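# Unplug the clipped cord from the power strip

## Task

Pull the plug out of the power strip for the cord that the wire clip on the strip retains, and leave that plug out of and away from the wire clip; at the end, neither gripper may be holding any other loose object.

## Robot and tools

Robot and frame. Two arms, left_arm and right_arm, each with a parallel gripper. Everything uses one scene frame: origin at table height, halfway between the nominal arm bases; +z up, +x forward over the table, +y toward left_arm. Arm names do not match image left/right. Calibrated bases: left_arm at (+0.029, +0.272, +0.008) m, quat_wxyz (+1.000, 0, 0, +0.032); right_arm at (-0.048, -0.370, +0.017) m, quat_wxyz (+1.000, 0, 0, -0.019). A camera stand sits behind the arms. A loose object may occasionally get nudged by an outside push.

Gripper. Fingers point along the gripper's +z axis and close along its y axis. end_effector_position is the spot between the pads, roughly 1 cm short of the fingertips. Printed positions and orientations can be wrong by a few cm, more when the arm reaches far.

The 14-number row. Every motion argument is rows of 14 numbers in [-1, 1], covering both arms even if one is idle: dx, dy, dz, rx, ry, rz, opening for left_arm, then the same seven for right_arm. The first six are an offset (not a pose) from that arm's Hand target as it stood when the call began, along scene-frame axes; rotation is a rotation vector about the Hand target's position. Scale: 1.0 = 0.6 m or 180 degrees. All rows in one call count from that same starting Hand target, not from the row before, so repeating an offset in a new call moves further. Opening is absolute: +1 fully open (0.094 m), -1 closed. An all-zero pose part re-requests the current Hand target; the opening field is always a real command, so resend the present opening to keep a gripper unchanged (0 would half-close it).

execute_actions(actions, cameras). actions is a list of up to 15 control steps (1/30 s each) per action; a short list repeats its last row. Returns robot state; images only when actions is empty or cameras asks. cameras: list of names (cam_high, cam_left_wrist, cam_right_wrist), ["all"], or []; an unknown name rejects the call.

move(target, speed, blend, opening_speed, grip_force, blocking, cameras). target is one 14-number row or up to 15 rows, each an offset from the same starting Hand targets. Straight-line paths, ending together, 0.5 s minimum, cut off at 10 s. speed in m/s, 0.002 to 2.9 (default 0.25), rotation capped at twice that in rad/s; one value or one per target. blend in metres rounds corners between listed targets; 0 stops at each. opening_speed (0.2 or more, per second on the -1..+1 scale) ramps the fingers; use it slowly on fragile items. grip_force: newtons per pad, 10 to 50, one value or per arm; it persists; lower force closes slower. blocking=false returns after about 0.5 s while motion continues. Paths do not avoid obstacles or the other arm, and grippers lag and overshoot more at speed, especially with a nearly straight arm. Keep paths away from an arm's own base, which can flip its shoulder posture. The move: line reports the ending (done, off_target, moving, held, fault) and limits (paced = pose clipped, held = steps withheld). done means within 10 mm and 2 degrees.

wait(seconds 0..10) lets the scene run; a running move continues. stop brakes a running move. zoom_image(camera, region [x0,y0,x1,y1], at most 504x504 px) enlarges part of that camera's latest image. finished_scene(scene) ends the scene irreversibly; call nothing after it.

Reading results. Hand target is the last commanded pose after clipping; the gripper often rests a bit off it due to friction or load, which is not evidence of contact. Resend the missing distance as an offset if needed. Each step, commanded orientation is clipped to within 40 degrees of the measured one. A blocked arm keeps pushing until commanded back past its gripper. grip_measured uses the opening scale; empty it reads up to ~2.5 mm wide, on a firm part slightly narrower. Squeeze grows about 1 N per 0.001 below first contact and jumps to the force limit around 20 N. To release, command well above grip_measured. grip_effort_nm is gripper motor effort (negative closing), not pad force, and keeps a residue at rest. Joint torques include gravity and have per-arm offsets; entries 1 to 3 wrap at ±28 N m. Joint velocities may show "within noise".

Joint ranges (rad): waist -2.618..3.054, shoulder 0..3.142, elbow 0..3.142 (straight 2.901), wrist pitch -1.571..1.571, wrist yaw -1.571..1.571, wrist roll -2.094..2.094.

Cameras, all 896x504: cam_high (fy 437.036, centre 447.697, 251.046, strong radial distortion), cam_left_wrist (fy 472.693), cam_right_wrist (fy 468.783).

Avoid: dropping things or releasing moving parts, anything falling or being left off the table, fast impacts or hard shoving on fixed or heavy objects, any contact or gripping between the two arms (grippers, housings and wrist cameras are not protected by the clearance check), strain on wrist camera cables, and long holds at full stretch or pushes at unreachable poses, which heat motors (MOTOR HOT at 75 °C; at 90 °C the arm folds and stops working). A practical plan: locate the clip and plug with images, grasp the plug body, pull it straight out along the socket axis at modest speed, lift the cord out of the clip, set it down on the table clear of the clip, and open the gripper.

Each tool is called after "Emit:" as a command line: name --argument value for each argument, lists and objects as JSON in quotes; but a table of rows of numbers goes row by row, as --pt "numbers of a row", without its own name.

## Session

Emit:
execute_actions --actions '[]'

Scene clock: 0.00 s.
left_arm: end_effector_position=(+0.4306, +0.2957, +0.1440) grip_measured=+1.000 grip_effort_nm=n/a end_effector_quat_wxyz=(+0.661, -0.004, +0.750, +0.026) | right_arm: end_effector_position=(+0.3334, -0.3357, +0.1619) grip_measured=+1.000 grip_effort_nm=n/a end_effector_quat_wxyz=(+0.690, -0.051, +0.722, +0.003)
Joint positions: left_arm=[0.002 1.581 0.316 1.139 0.021 0.037 0.094] | right_arm=[0.135 1.573 0.223 1.303 0.02 -0.065 0.094]
Joint velocities: within noise
Joint torques (N m): no reading
Heat: left arm: 37 °C; right arm: 40 °C.
Hand target: left_arm +0.4332, +0.2959, +0.1541; +0.672, -0.004, +0.740, +0.027 | right_arm +0.3349, -0.3355, +0.1687; +0.698, -0.050, +0.714, +0.004
Tool commands: left_gripper/opening=+1.0 right_gripper/opening=+1.0

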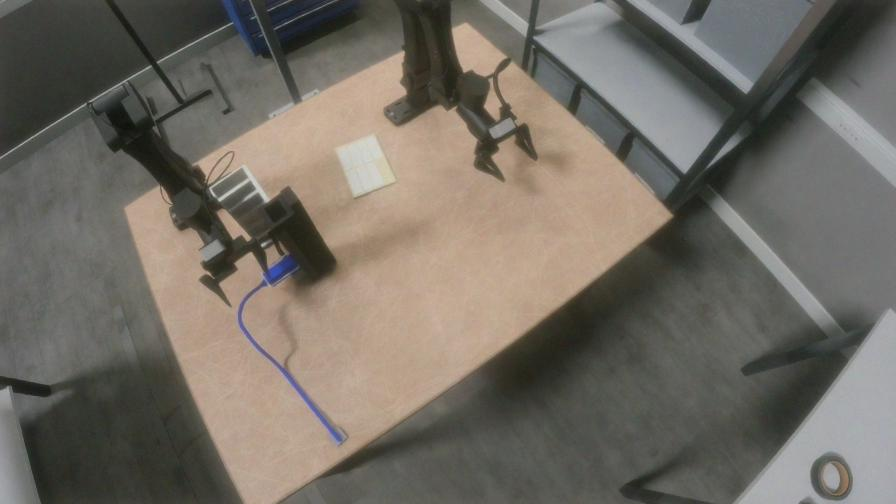

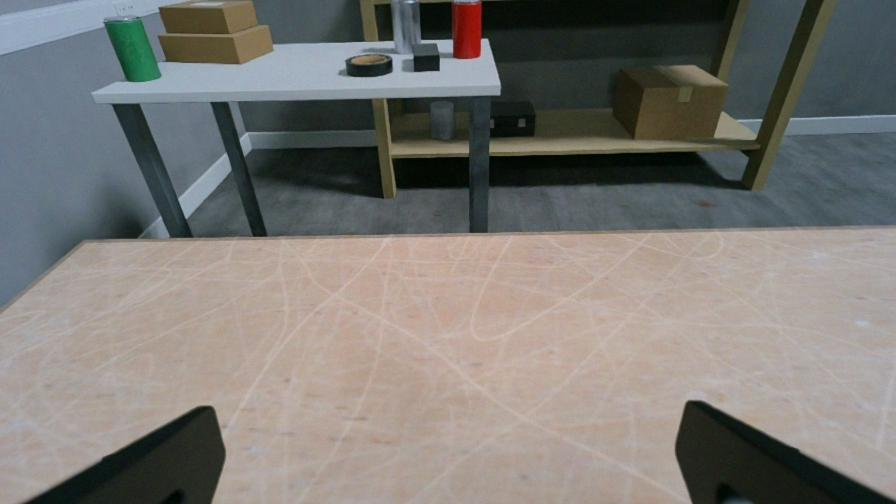

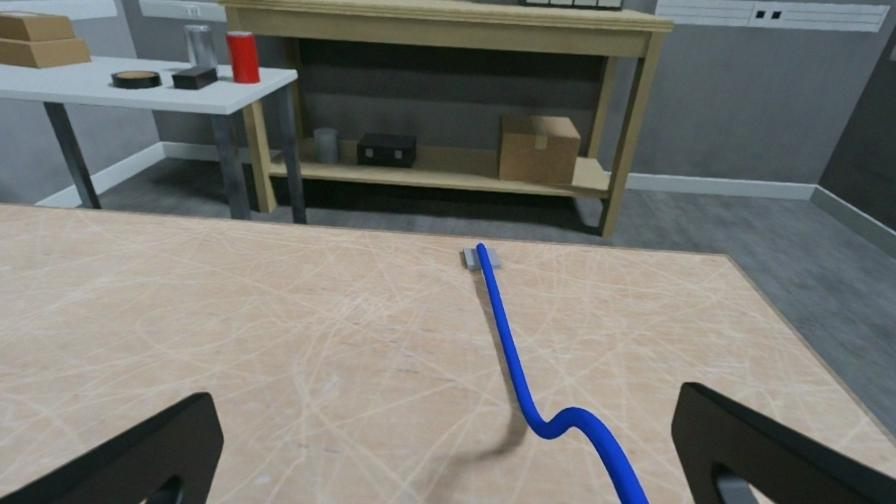

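Emit:
zoom_image --camera "cam_high" --region '[180, 140, 360, 320]'

Emit:
zoom_image --camera "cam_high" --region '[310, 110, 430, 220]'

Emit:
zoom_image --camera "cam_high" --region '[250, 370, 400, 470]'

Scaled by 2.800 from the camera's 896x504 image, which has a finer 1280x720 frame.

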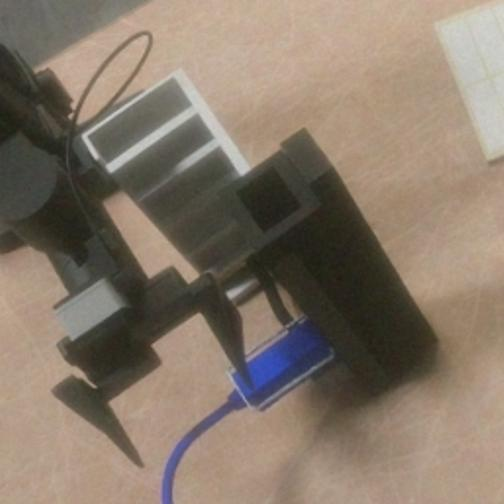

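Scaled by 4.200 from the camera's 896x504 image, which has a finer 1280x720 frame.

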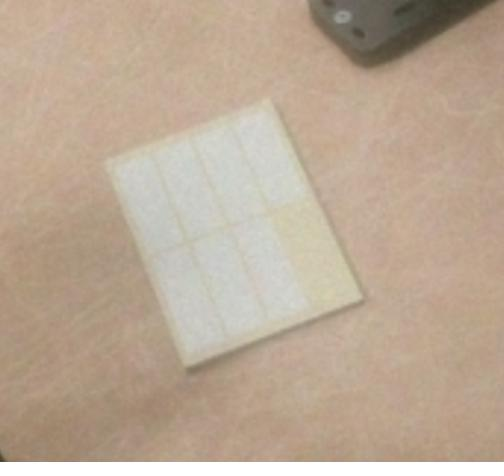

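Scaled by 3.360 from the camera's 896x504 image, which has a finer 1280x720 frame.

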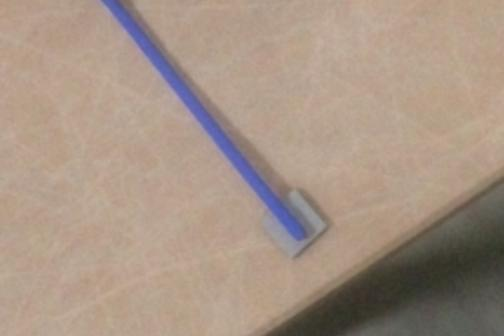

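Emit:
move --target '[0,0,0,0,0,0,1,-0.2,0,0.25,0,0.2,0,1]' --cameras '["all"]'

Scene clock: 10.63 s.
left_arm: end_effector_position=(+0.4306, +0.2957, +0.1440) grip_measured=+1.000 grip_effort_nm=0.00 end_effector_quat_wxyz=(+0.661, -0.004, +0.750, +0.026) | right_arm: end_effector_position=(+0.2136, -0.3366, +0.3035) grip_measured=+1.000 grip_effort_nm=-0.02 end_effector_quat_wxyz=(+0.427, -0.049, +0.903, +0.017)
Joint positions: left_arm=[0.002 1.581 0.316 1.139 0.021 0.037 0.094] | right_arm=[0.19 0.877 1.152 -0.964 0.044 0.021 0.094]
Joint torques (N m): left_arm=[-0.03 -4.64 5.44 1.73 0.02 0.01] | right_arm=[0.62 -0.84 7.76 1.39 0.08 0.09]
Heat: left arm: 39 °C; right arm: 41 °C.
Hand target: left_arm +0.4332, +0.2959, +0.1541; +0.672, -0.004, +0.740, +0.027 | right_arm +0.2150, -0.3356, +0.3185; +0.443, -0.047, +0.895, +0.019
Off the commanded pose: left_arm 0.010 m, 2 deg | right_arm 0.015 m, 2 deg.
move: off_target (right_arm)

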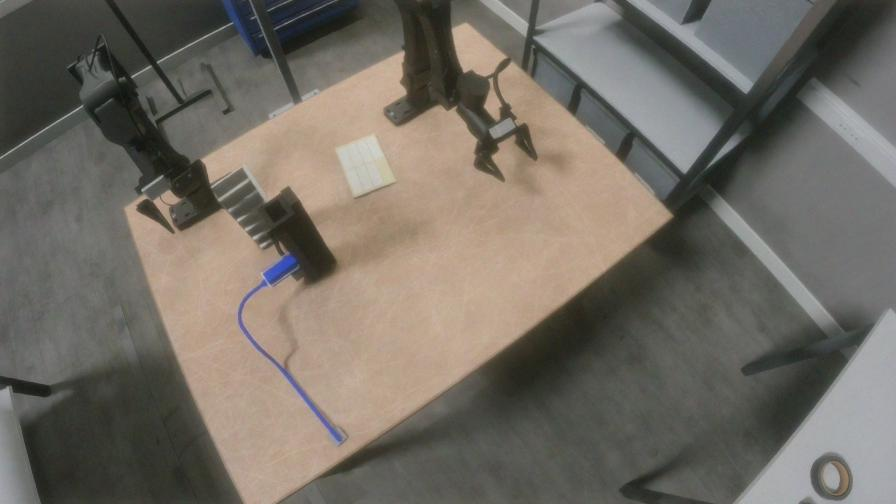

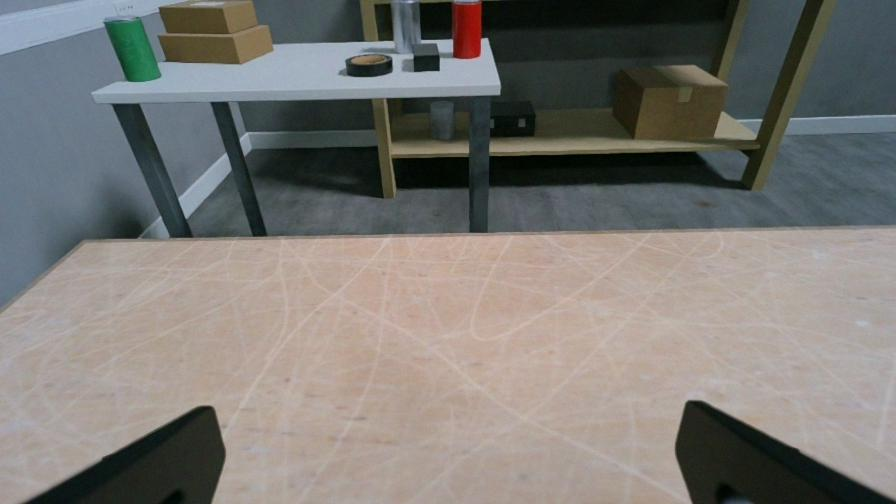

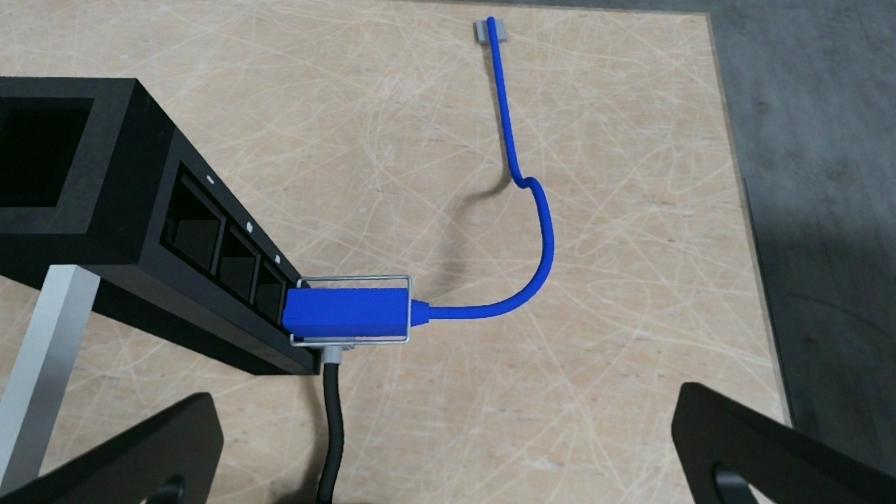

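Emit:
zoom_image --camera "cam_right_wrist" --region '[240, 220, 480, 400]'

Emit:
zoom_image --camera "cam_high" --region '[200, 160, 360, 300]'

Scaled by 2.100 from the camera's 896x504 image, which has a finer 1280x720 frame.

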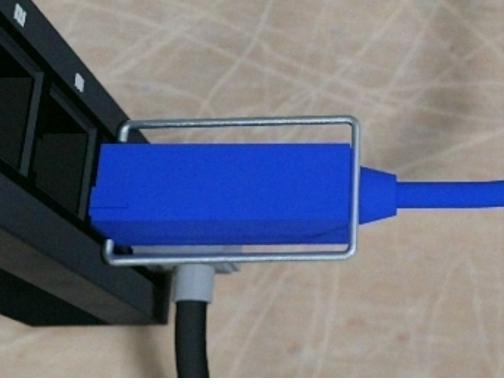

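Scaled by 3.150 from the camera's 896x504 image, which has a finer 1280x720 frame.

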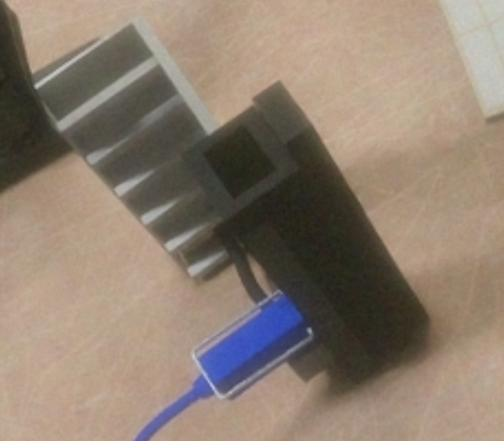

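Emit:
move --target '[0,0,0,0,0,0,1,-0.1,-0.03,-0.27,0,-0.2,0.05,1]' --cameras '["all"]'

Scene clock: 49.07 s.
left_arm: end_effector_position=(+0.4306, +0.2957, +0.1440) grip_measured=+1.000 grip_effort_nm=0.00 end_effector_quat_wxyz=(+0.661, -0.004, +0.750, +0.026) | right_arm: end_effector_position=(+0.1774, -0.3352, +0.2918) grip_measured=+1.000 grip_effort_nm=-0.02 end_effector_quat_wxyz=(+0.794, -0.137, +0.591, +0.041)
Joint positions: left_arm=[0.002 1.581 0.316 1.139 0.021 0.037 0.094] | right_arm=[-0.203 0.002 0.113 0.197 -0.5 -0.025 0.094]
Joint torques (N m): left_arm=[0.03 -4.48 5.29 1.73 -0.01 -0.07] | right_arm=[-0.31 2.67 -0.49 -0.77 -0.03 -0.93]
Heat: left arm: 43 °C; right arm: 42 °C.
Hand target: left_arm +0.4332, +0.2959, +0.1541; +0.672, -0.004, +0.740, +0.027 | right_arm +0.1550, -0.3536, +0.1565; +0.695, -0.119, +0.708, +0.038
Off the commanded pose: left_arm 0.010 m, 2 deg | right_arm 0.138 m, 18 deg.
move: off_target (right_arm)

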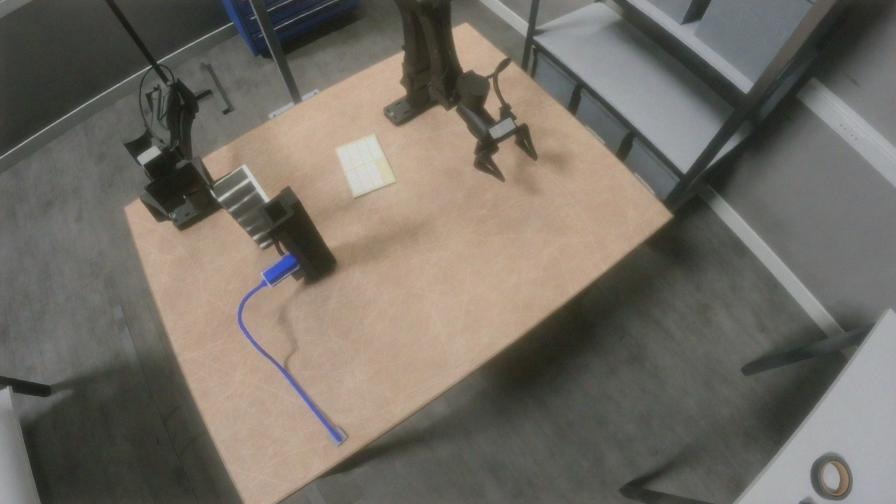

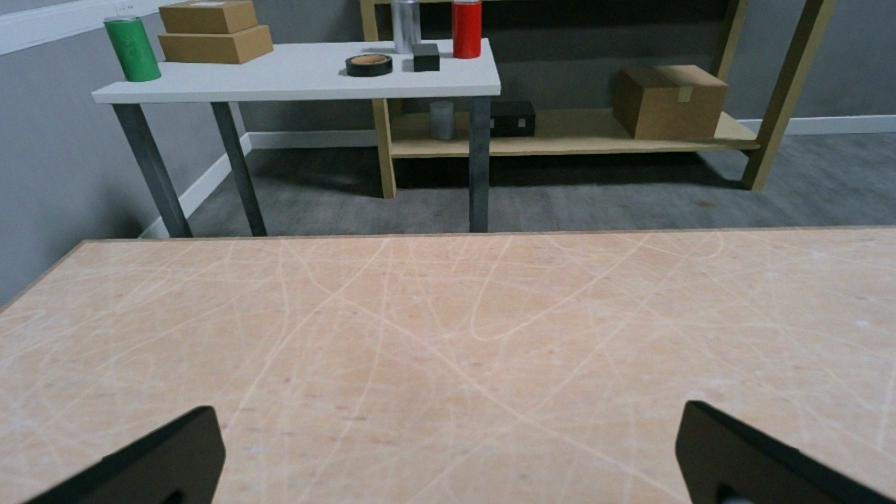

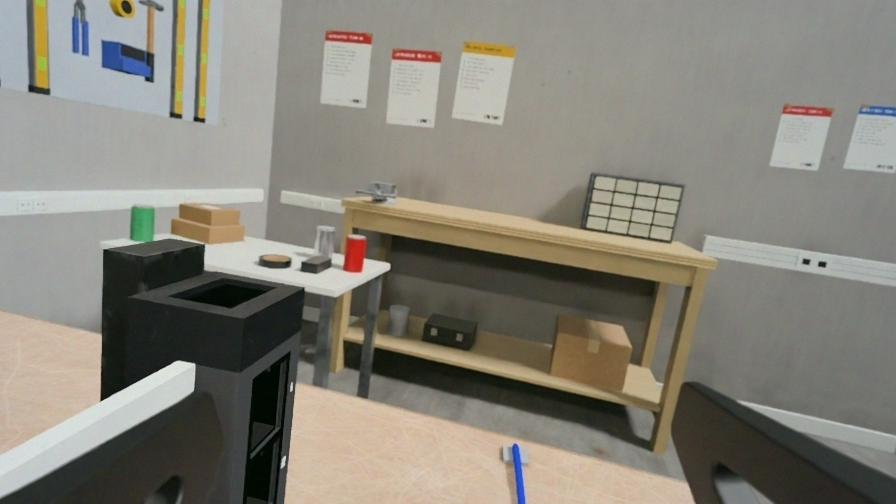

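Emit:
move --target '[0,0,0,0,0,0,1,0.15,-0.03,0.06,0,0.1,0,1]' --cameras '["cam_right_wrist","cam_high"]'

Scene clock: 54.17 s.
left_arm: end_effector_position=(+0.4306, +0.2957, +0.1440) grip_measured=+1.000 grip_effort_nm=0.00 end_effector_quat_wxyz=(+0.661, -0.004, +0.750, +0.026) | right_arm: end_effector_position=(+0.2421, -0.3725, +0.1853) grip_measured=+1.000 grip_effort_nm=-0.02 end_effector_quat_wxyz=(+0.566, -0.102, +0.816, +0.062)
Joint positions: left_arm=[0.002 1.581 0.316 1.139 0.021 0.037 0.094] | right_arm=[-0.288 0.7 0.347 -0.065 -0.521 -0.233 0.094]
Joint torques (N m): left_arm=[-0.03 -4.57 5.33 1.7 -0.02 0.02] | right_arm=[0.53 -0.38 6.49 1.68 -0.13 -0.09]
Heat: left arm: 44 °C; right arm: 42 °C.
Hand target: left_arm +0.4332, +0.2959, +0.1541; +0.672, -0.004, +0.740, +0.027 | right_arm +0.2451, -0.3716, +0.1926; +0.575, -0.112, +0.808, +0.056
Off the commanded pose: left_arm 0.010 m, 2 deg | right_arm 0.008 m, 2 deg.
move: done
Images, in order (width x height): cam_high 896x504, cam_right_wrist 896x504.

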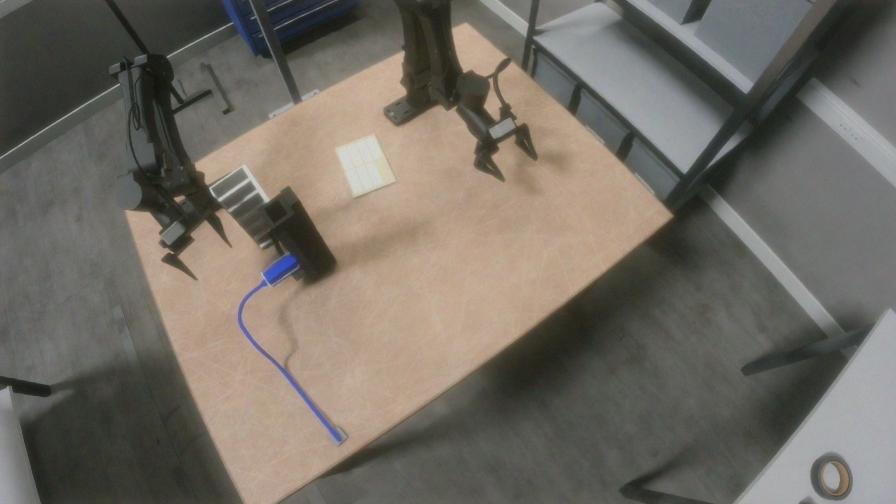

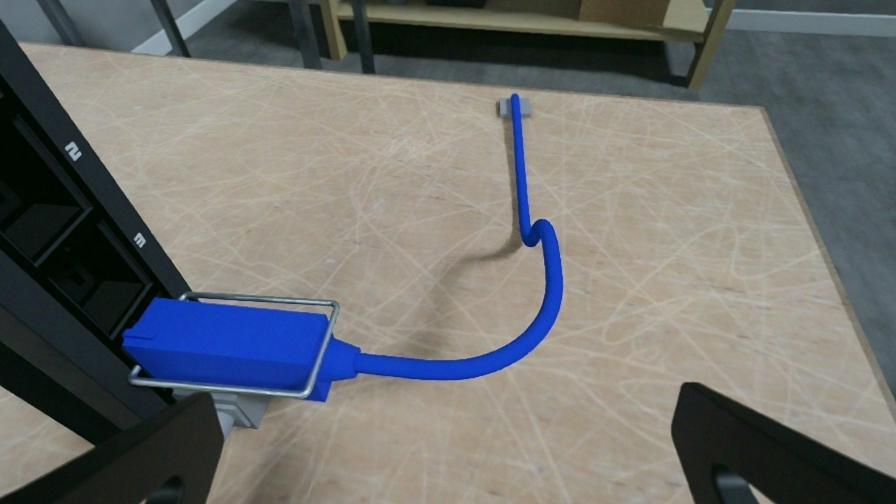

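Emit:
move --target '[0,0,0,0,0,0,1,-0.03,0.16,-0.18,0,0.05,-0.045,-1]' --cameras '["cam_right_wrist","cam_high"]' --speed 0.15

Scene clock: 72.37 s.
left_arm: end_effector_position=(+0.4306, +0.2957, +0.1440) grip_measured=+1.000 grip_effort_nm=0.00 end_effector_quat_wxyz=(+0.661, -0.004, +0.750, +0.026) | right_arm: end_effector_position=(+0.1847, -0.3281, +0.1138) grip_measured=-0.987 grip_effort_nm=-0.72 end_effector_quat_wxyz=(+0.554, +0.098, +0.826, -0.028)
Joint positions: left_arm=[0.002 1.581 0.316 1.139 0.021 0.037 0.094] | right_arm=[0.819 0.533 0.11 -0.197 0.849 0.558 0.001]
Joint torques (N m): left_arm=[-0.06 -4.55 5.26 1.71 0.01 0] | right_arm=[1.44 6.89 5.26 2.22 -1.88 -1.8]
Heat: left arm: 44 °C; right arm: 43 °C.
Hand target: left_arm +0.4332, +0.2959, +0.1541; +0.672, -0.004, +0.740, +0.027 | right_arm +0.2271, -0.2756, +0.0847; +0.513, -0.050, +0.857, +0.024
Off the commanded pose: left_arm 0.010 m, 2 deg | right_arm 0.074 m, 19 deg.
move: off_target (right_arm)
Images, in order (width x height): cam_high 896x504, cam_right_wrist 896x504.

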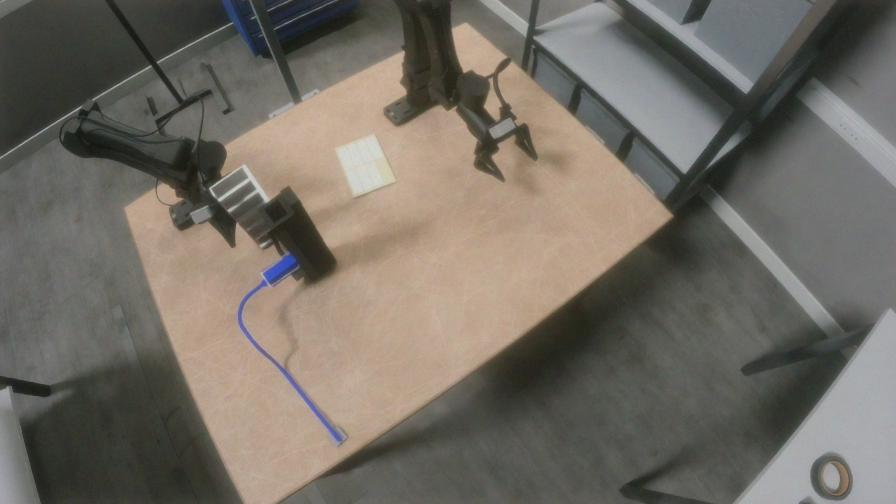

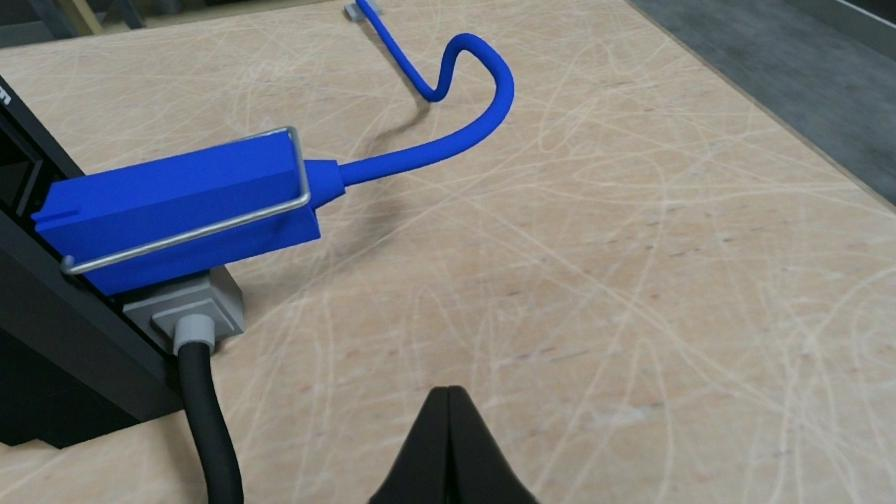

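Emit:
move --target '[0,0,0,0,0,0,1,0.02,-0.03,0.045,0,0.08,-0.03,-1]' --cameras '["cam_right_wrist"]' --speed 0.15

Scene clock: 85.97 s.
left_arm: end_effector_position=(+0.4306, +0.2957, +0.1440) grip_measured=+1.000 grip_effort_nm=0.00 end_effector_quat_wxyz=(+0.661, -0.004, +0.750, +0.026) | right_arm: end_effector_position=(+0.1517, -0.3269, +0.0930) grip_measured=-0.987 grip_effort_nm=-0.70 end_effector_quat_wxyz=(+0.306, +0.039, +0.951, -0.027)
Joint positions: left_arm=[0.002 1.581 0.316 1.139 0.021 0.037 0.094] | right_arm=[0.562 0.734 0.446 -0.762 0.362 0.508 0.001]
Joint torques (N m): left_arm=[-0.03 -4.51 5.22 1.69 0.01 -0.05] | right_arm=[0.54 5.72 8.54 3.42 0.4 -1.22]
Heat: left arm: 45 °C; right arm: 43 °C.
Hand target: left_arm +0.4332, +0.2959, +0.1541; +0.672, -0.004, +0.740, +0.027 | right_arm +0.2390, -0.2936, +0.1115; +0.402, -0.006, +0.916, +0.006
Off the commanded pose: left_arm 0.010 m, 2 deg | right_arm 0.095 m, 13 deg.
move: off_target (right_arm)
Images, in order (width x height): cam_right_wrist 896x504.

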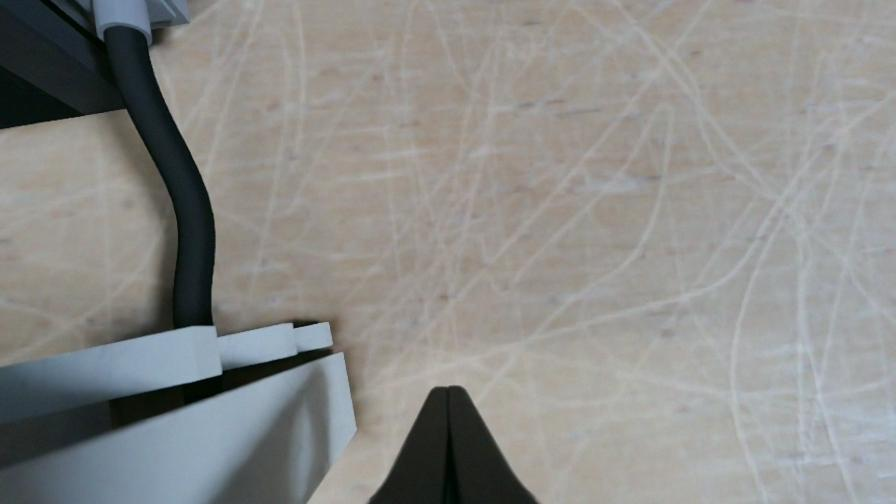

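Emit:
move --target '[0,0,0,0,0,0,1,0.0,-0.1,0.25,0,-0.05,0,-1]' --cameras '["cam_right_wrist"]' --speed 0.2

Scene clock: 92.60 s.
left_arm: end_effector_position=(+0.4306, +0.2957, +0.1440) grip_measured=+1.000 grip_effort_nm=0.00 end_effector_quat_wxyz=(+0.661, -0.004, +0.750, +0.026) | right_arm: end_effector_position=(+0.2348, -0.3537, +0.2498) grip_measured=-0.987 grip_effort_nm=-0.71 end_effector_quat_wxyz=(+0.457, -0.004, +0.890, +0.003)
Joint positions: left_arm=[0.002 1.581 0.316 1.139 0.021 0.037 0.094] | right_arm=[0.135 0.809 0.847 -0.662 0.068 0.051 0.001]
Joint torques (N m): left_arm=[-0.03 -4.31 5.24 1.7 -0.01 -0.03] | right_arm=[-0.54 -0.94 7.01 1.62 -0.07 -0.09]
Heat: left arm: 45 °C; right arm: 44 °C.
Hand target: left_arm +0.4332, +0.2959, +0.1541; +0.672, -0.004, +0.740, +0.027 | right_arm +0.2391, -0.3535, +0.2617; +0.473, -0.006, +0.881, +0.005
Off the commanded pose: left_arm 0.010 m, 2 deg | right_arm 0.013 m, 2 deg.
move: off_target (right_arm)
Images, in order (width x height): cam_right_wrist 896x504.

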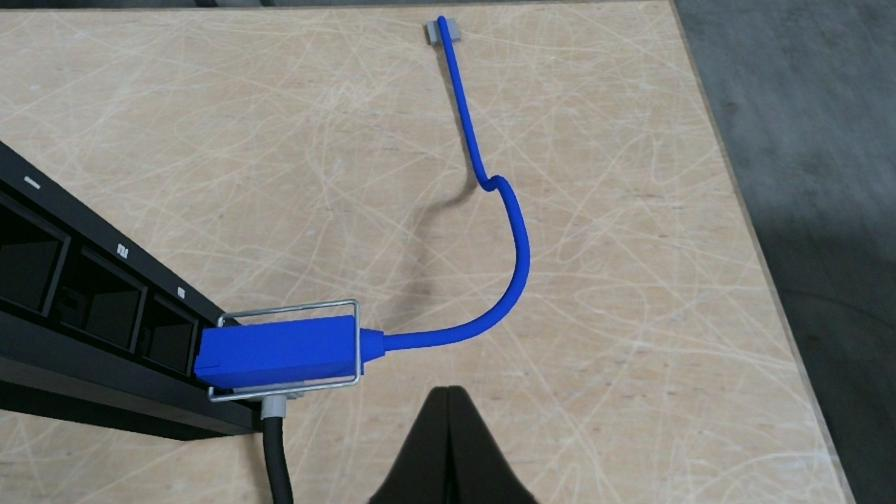

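Emit:
move --target '[0,0,0,0,0,0,1,0.02,0.04,-0.25,0,0.05,0.0,-1]' --cameras '["cam_right_wrist"]' --speed 0.2

Scene clock: 101.33 s.
left_arm: end_effector_position=(+0.4306, +0.2957, +0.1440) grip_measured=+1.000 grip_effort_nm=0.00 end_effector_quat_wxyz=(+0.661, -0.004, +0.750, +0.026) | right_arm: end_effector_position=(+0.2481, -0.3533, +0.1165) grip_measured=-0.987 grip_effort_nm=-0.71 end_effector_quat_wxyz=(+0.396, +0.008, +0.917, -0.039)
Joint positions: left_arm=[0.002 1.581 0.316 1.139 0.021 0.037 0.094] | right_arm=[0.215 0.989 0.478 -0.261 0.206 0.107 0.001]
Joint torques (N m): left_arm=[0.06 -4.29 5.42 1.73 0.04 -0.03] | right_arm=[2.88 -1.26 4.34 1.68 -0.63 0.32]
Heat: left arm: 46 °C; right arm: 44 °C.
Hand target: left_arm +0.4332, +0.2959, +0.1541; +0.672, -0.004, +0.740, +0.027 | right_arm +0.2510, -0.3296, +0.1116; +0.402, -0.006, +0.916, +0.006
Off the commanded pose: left_arm 0.010 m, 2 deg | right_arm 0.024 m, 5 deg.
move: off_target (right_arm)
Images, in order (width x height): cam_right_wrist 896x504.

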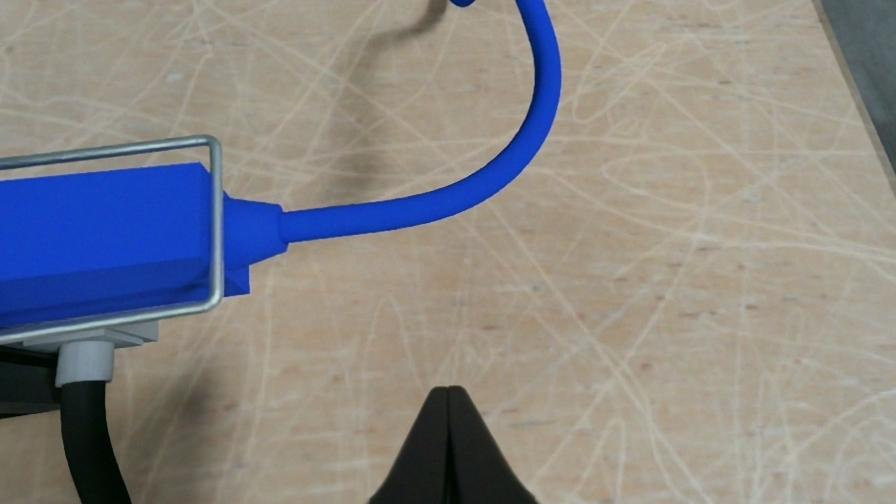

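Emit:
move --target '[0,0,0,0,0,0,1,0.0,0.06,0.01,0,0,0.02,-1]' --cameras '["cam_right_wrist"]' --speed 0.1

Scene clock: 113.50 s.
left_arm: end_effector_position=(+0.4306, +0.2957, +0.1440) grip_measured=+1.000 grip_effort_nm=0.00 end_effector_quat_wxyz=(+0.661, -0.004, +0.750, +0.026) | right_arm: end_effector_position=(+0.2455, -0.3606, +0.1235) grip_measured=-0.987 grip_effort_nm=-0.71 end_effector_quat_wxyz=(+0.405, +0.010, +0.908, -0.108)
Joint positions: left_arm=[0.002 1.581 0.316 1.139 0.021 0.037 0.094] | right_arm=[0.309 0.989 0.484 -0.279 0.403 0.124 0.001]
Joint torques (N m): left_arm=[0.01 -4.36 5.18 1.71 0.01 0.04] | right_arm=[6.97 -1.26 6.98 1.31 -1.87 0.69]
Heat: left arm: 46 °C; right arm: 42 °C.
Hand target: left_arm +0.4332, +0.2959, +0.1541; +0.672, -0.004, +0.740, +0.027 | right_arm +0.2510, -0.2936, +0.1177; +0.402, -0.035, +0.915, +0.018
Off the commanded pose: left_arm 0.010 m, 2 deg | right_arm 0.067 m, 15 deg.
move: off_target (right_arm)
Images, in order (width x height): cam_right_wrist 896x504.

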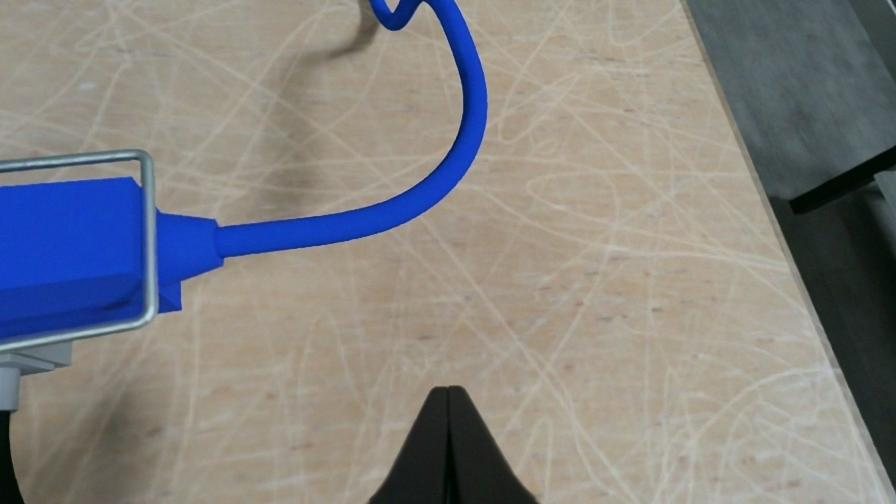

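Emit:
move --target '[0,0,0,0,0,0,1,0.0,-0.13,0.05,0,0,0.0,-1]' --cameras '["cam_right_wrist","cam_high"]' --speed 0.15

Emit:
zoom_image --camera "cam_right_wrist" --region '[0, 100, 300, 400]'

Scene clock: 123.13 s.
left_arm: end_effector_position=(+0.4306, +0.2957, +0.1440) grip_measured=+1.000 grip_effort_nm=0.00 end_effector_quat_wxyz=(+0.661, -0.004, +0.750, +0.026) | right_arm: end_effector_position=(+0.2414, -0.3714, +0.1296) grip_measured=-0.987 grip_effort_nm=-0.70 end_effector_quat_wxyz=(+0.382, -0.030, +0.924, +0.017)
Joint positions: left_arm=[0.002 1.581 0.316 1.139 0.021 0.037 0.094] | right_arm=[-0.039 0.945 0.537 -0.385 -0.11 -0.097 0.001]
Joint torques (N m): left_arm=[0.29 -4.19 5.23 1.7 0.01 -0.03] | right_arm=[-0.42 -1.76 8.68 1.34 -0.17 -0.08]
Heat: left arm: 46 °C; right arm: 43 °C.
Hand target: left_arm +0.4332, +0.2959, +0.1541; +0.672, -0.004, +0.740, +0.027 | right_arm +0.2510, -0.3717, +0.1475; +0.401, -0.035, +0.915, +0.018
Off the commanded pose: left_arm 0.010 m, 2 deg | right_arm 0.020 m, 3 deg.
move: off_target (right_arm)
Images, in order (width x height): cam_high 896x504, cam_right_wrist 896x504.

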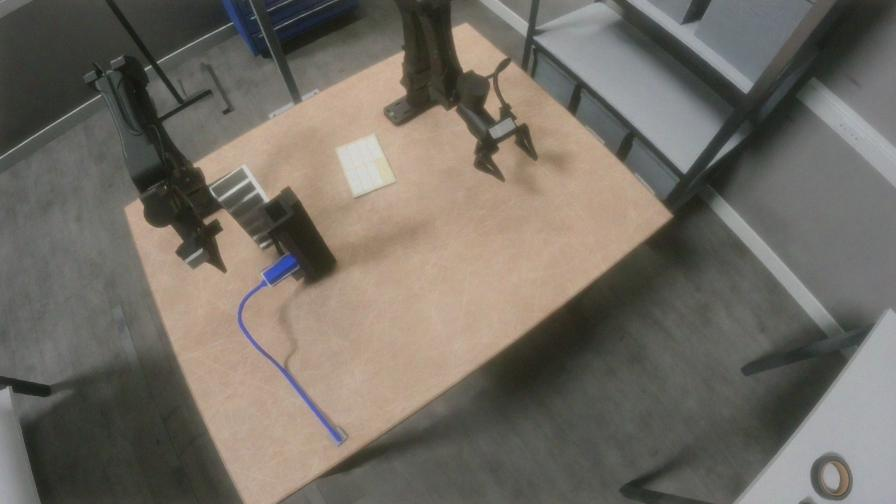

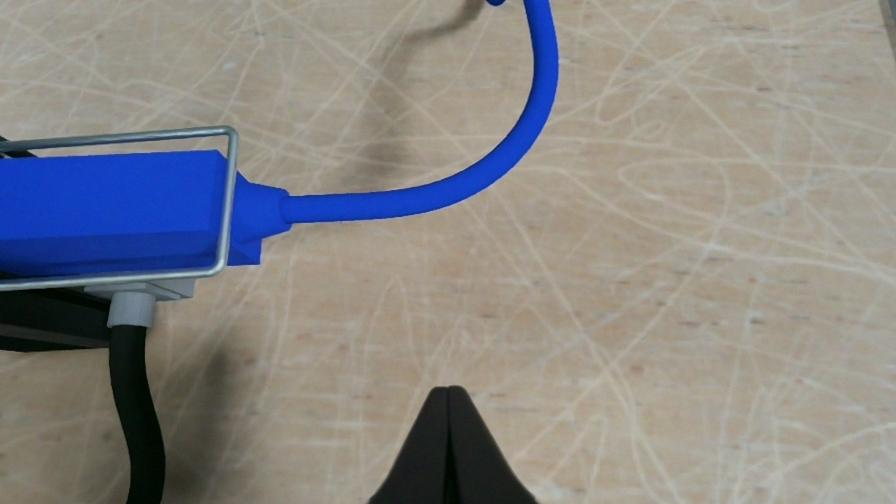

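Scaled by 1.680 from the camera's 896x504 image, which has a finer 1280x720 frame.

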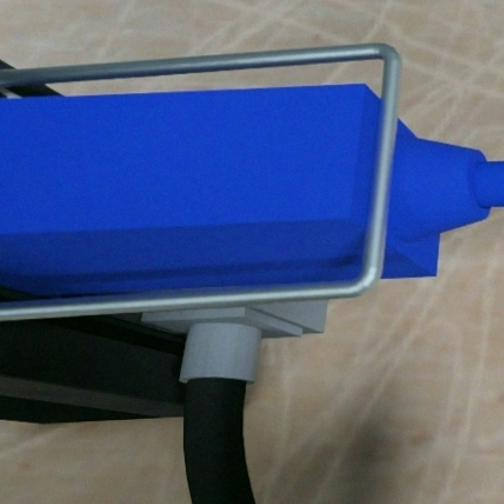

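Emit:
move --target '[0,0,0,0,0,0,1,-0.01,-0.05,-0.035,0.034,-0.06,0.228,-1]' --cameras '["cam_right_wrist"]' --speed 0.15

Scene clock: 136.30 s.
left_arm: end_effector_position=(+0.4306, +0.2957, +0.1440) grip_measured=+1.000 grip_effort_nm=0.00 end_effector_quat_wxyz=(+0.661, -0.004, +0.750, +0.026) | right_arm: end_effector_position=(+0.2373, -0.3978, +0.1158) grip_measured=-0.987 grip_effort_nm=-0.70 end_effector_quat_wxyz=(+0.437, -0.330, +0.812, +0.201)
Joint positions: left_arm=[0.002 1.581 0.316 1.139 0.021 0.037 0.094] | right_arm=[-0.619 1.476 0.757 -0.706 -0.996 -1.351 0.001]
Joint torques (N m): left_arm=[0.34 -4.59 5.23 1.71 0.08 0] | right_arm=[-0.62 -3.64 6.99 0.44 -0.82 -0.1]
Heat: left arm: 47 °C; right arm: 45 °C.
Hand target: left_arm +0.4332, +0.2959, +0.1541; +0.672, -0.004, +0.740, +0.027 | right_arm +0.2450, -0.4016, +0.1266; +0.453, -0.333, +0.802, +0.202
Off the commanded pose: left_arm 0.010 m, 2 deg | right_arm 0.014 m, 2 deg.
move: off_target (right_arm)
Images, in order (width x height): cam_right_wrist 896x504.

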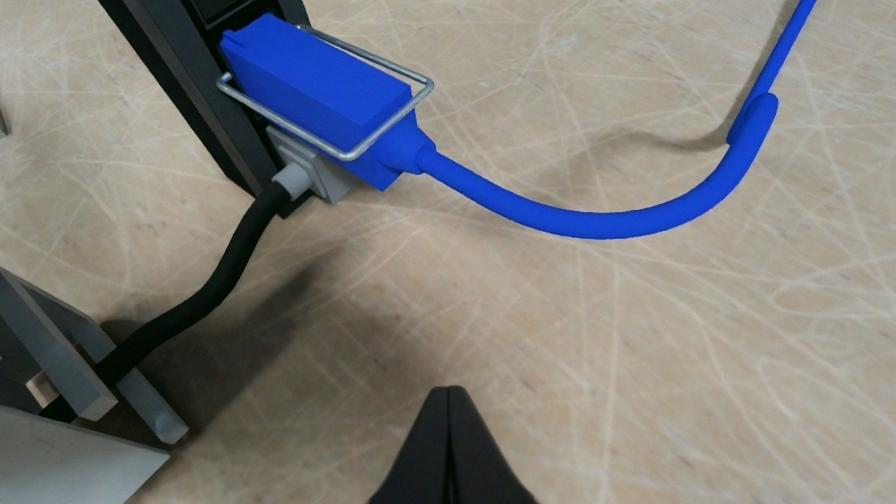

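Emit:
move --target '[0,0,0,0,0,0,1,0.015,0.083,-0.06,0,0,0,-1]' --cameras '["cam_right_wrist"]' --speed 0.12

Scene clock: 148.60 s.
left_arm: end_effector_position=(+0.4306, +0.2957, +0.1440) grip_measured=+1.000 grip_effort_nm=0.00 end_effector_quat_wxyz=(+0.661, -0.004, +0.750, +0.026) | right_arm: end_effector_position=(+0.2561, -0.3570, +0.0854) grip_measured=-0.987 grip_effort_nm=-0.70 end_effector_quat_wxyz=(+0.445, -0.329, +0.809, +0.200)
Joint positions: left_arm=[0.002 1.581 0.316 1.139 0.021 0.037 0.094] | right_arm=[-0.426 1.465 0.565 -0.227 -0.952 -1.006 0.001]
Joint torques (N m): left_arm=[-0.03 -4.46 5.31 1.73 0.04 0.01] | right_arm=[0.54 -6.65 3.04 0.92 -0.58 0.11]
Heat: left arm: 47 °C; right arm: 44 °C.
Hand target: left_arm +0.4332, +0.2959, +0.1541; +0.672, -0.004, +0.740, +0.027 | right_arm +0.2541, -0.3519, +0.0906; +0.453, -0.333, +0.802, +0.202
Off the commanded pose: left_arm 0.010 m, 2 deg | right_arm 0.008 m, 1 deg.
move: done
Images, in order (width x height): cam_right_wrist 896x504.

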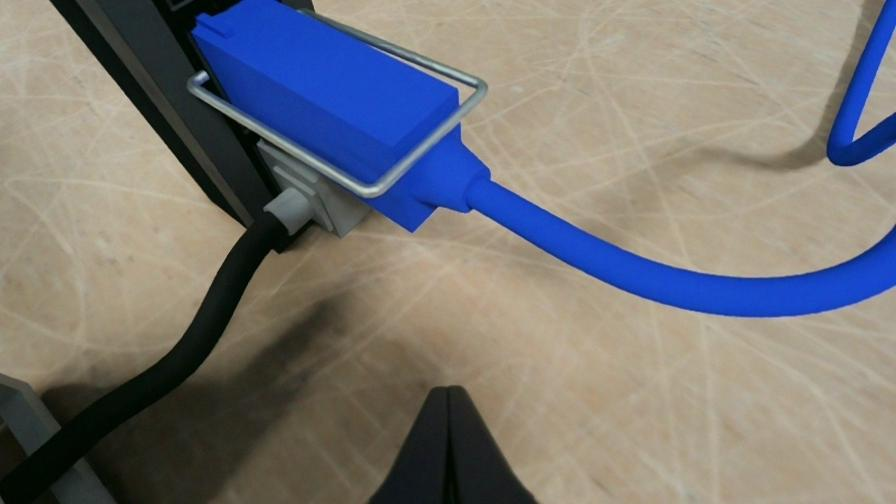

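Emit:
move --target '[0,0,0,0,0,0,1,0.02,0.05,-0.02,0,0,0,-1]' --cameras '["cam_right_wrist"]' --speed 0.1

Scene clock: 153.67 s.
left_arm: end_effector_position=(+0.4306, +0.2957, +0.1440) grip_measured=+1.000 grip_effort_nm=0.00 end_effector_quat_wxyz=(+0.661, -0.004, +0.750, +0.026) | right_arm: end_effector_position=(+0.2694, -0.3261, +0.0790) grip_measured=-0.987 grip_effort_nm=-0.71 end_effector_quat_wxyz=(+0.452, -0.333, +0.804, +0.195)
Joint positions: left_arm=[0.002 1.581 0.316 1.139 0.021 0.037 0.094] | right_arm=[-0.275 1.465 0.489 0.038 -0.877 -0.794 0.001]
Joint torques (N m): left_arm=[-0.21 -4.25 5.31 1.72 0 -0.01] | right_arm=[0.5 -4.85 3.17 1.16 -0.48 0.09]
Heat: left arm: 47 °C; right arm: 43 °C.
Hand target: left_arm +0.4332, +0.2959, +0.1541; +0.672, -0.004, +0.740, +0.027 | right_arm +0.2660, -0.3218, +0.0786; +0.453, -0.333, +0.802, +0.202
Off the commanded pose: left_arm 0.010 m, 2 deg | right_arm 0.005 m, 1 deg.
move: done
Images, in order (width x height): cam_right_wrist 896x504.

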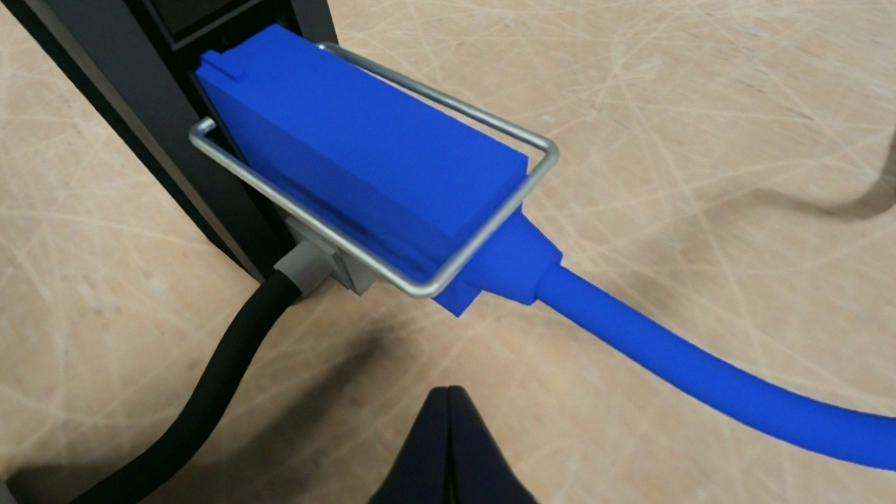

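Emit:
move --target '[0,0,0,0,0,0,1,0.016,0.026,-0.015,0,0,0,-1]' --cameras '["cam_right_wrist"]' --speed 0.08

Scene clock: 168.00 s.
left_arm: end_effector_position=(+0.4306, +0.2957, +0.1440) grip_measured=+1.000 grip_effort_nm=0.00 end_effector_quat_wxyz=(+0.661, -0.004, +0.750, +0.026) | right_arm: end_effector_position=(+0.2802, -0.3104, +0.0752) grip_measured=-0.987 grip_effort_nm=-0.70 end_effector_quat_wxyz=(+0.459, -0.335, +0.800, +0.191)
Joint positions: left_arm=[0.002 1.581 0.316 1.139 0.021 0.037 0.094] | right_arm=[-0.196 1.502 0.469 0.184 -0.83 -0.698 0.001]
Joint torques (N m): left_arm=[0.18 -4.53 5.2 1.67 0 -0.02] | right_arm=[0.44 -3.48 3.08 1.26 -0.45 0.08]
Heat: left arm: 47 °C; right arm: 42 °C.
Hand target: left_arm +0.4332, +0.2959, +0.1541; +0.672, -0.004, +0.740, +0.027 | right_arm +0.2757, -0.3062, +0.0696; +0.453, -0.333, +0.802, +0.202
Off the commanded pose: left_arm 0.010 m, 2 deg | right_arm 0.008 m, 1 deg.
move: done
Images, in order (width x height): cam_right_wrist 896x504.

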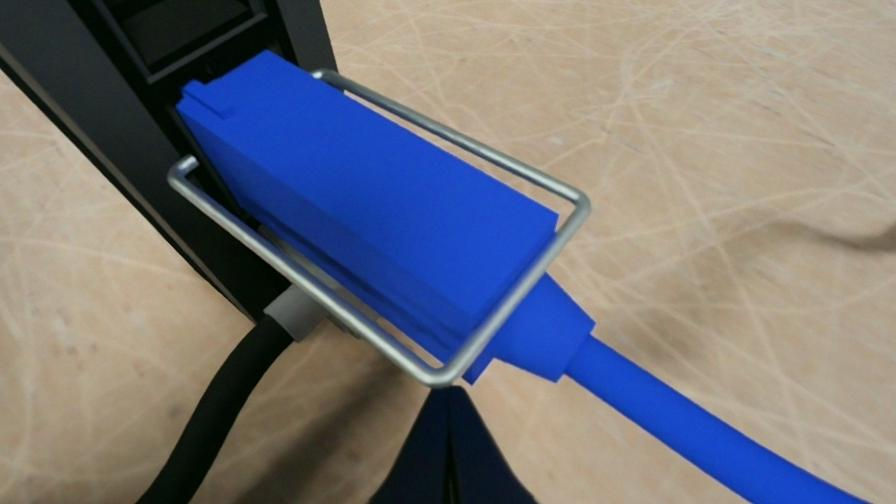

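Emit:
move --target '[0,0,0,0,0,0,1,0.014,0.022,-0.008,0,0,0,-1]' --cameras '["cam_right_wrist"]' --speed 0.05

Scene clock: 171.63 s.
left_arm: end_effector_position=(+0.4306, +0.2957, +0.1440) grip_measured=+1.000 grip_effort_nm=0.00 end_effector_quat_wxyz=(+0.661, -0.004, +0.750, +0.026) | right_arm: end_effector_position=(+0.2845, -0.2964, +0.0670) grip_measured=-0.987 grip_effort_nm=-0.70 end_effector_quat_wxyz=(+0.450, -0.332, +0.805, +0.199)
Joint positions: left_arm=[0.002 1.581 0.316 1.139 0.021 0.037 0.094] | right_arm=[-0.134 1.545 0.464 0.258 -0.791 -0.629 0.001]
Joint torques (N m): left_arm=[0.14 -4.4 5.27 1.73 0 0.07] | right_arm=[0.68 -3.88 3.23 1.48 -0.33 0.11]
Heat: left arm: 48 °C; right arm: 42 °C.
Hand target: left_arm +0.4332, +0.2959, +0.1541; +0.672, -0.004, +0.740, +0.027 | right_arm +0.2840, -0.2930, +0.0648; +0.453, -0.333, +0.802, +0.202
Off the commanded pose: left_arm 0.010 m, 2 deg | right_arm 0.004 m, 1 deg.
move: done
Images, in order (width x height): cam_right_wrist 896x504.

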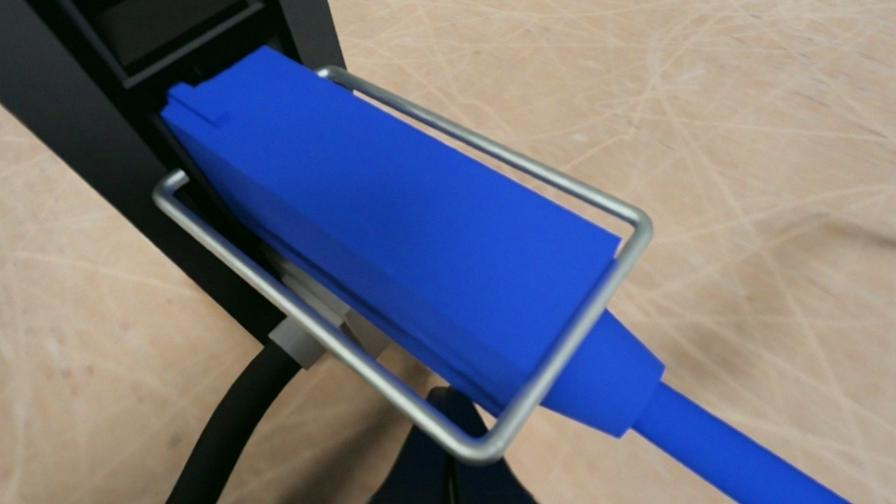

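Emit:
move --pt "0 0 0 0 0 0 1 0 0 0.05 0 0 0 -1" --pt "0 0 0 0 0 0 1 0 0.025 0.105 0 0 0 -1" --blend 0.02 --cameras '["cam_right_wrist"]' --speed 0.08

Scene clock: 176.73 s.
left_arm: end_effector_position=(+0.4306, +0.2957, +0.1440) grip_measured=+1.000 grip_effort_nm=0.00 end_effector_quat_wxyz=(+0.661, -0.004, +0.750, +0.026) | right_arm: end_effector_position=(+0.2722, -0.2793, +0.1063) grip_measured=-0.987 grip_effort_nm=-0.71 end_effector_quat_wxyz=(+0.428, -0.325, +0.816, +0.211)
Joint positions: left_arm=[0.002 1.581 0.316 1.139 0.021 0.037 0.094] | right_arm=[-0.066 1.345 0.533 -0.021 -0.745 -0.562 0.001]
Joint torques (N m): left_arm=[0.18 -4.44 5.31 1.69 0.02 -0.03] | right_arm=[0.42 -5.94 7.65 1.26 -0.36 0.07]
Heat: left arm: 48 °C; right arm: 42 °C.
Hand target: left_arm +0.4332, +0.2959, +0.1541; +0.672, -0.004, +0.740, +0.027 | right_arm +0.2840, -0.2780, +0.1278; +0.453, -0.333, +0.802, +0.202
Off the commanded pose: left_arm 0.010 m, 2 deg | right_arm 0.025 m, 4 deg.
move: off_target (right_arm); blend cut to 0.015 m at target 1
Images, in order (width x height): cam_right_wrist 896x504.

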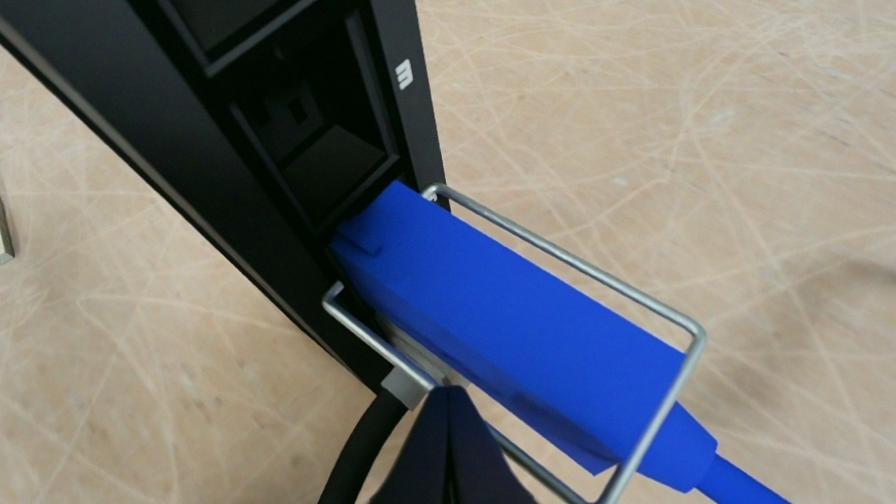

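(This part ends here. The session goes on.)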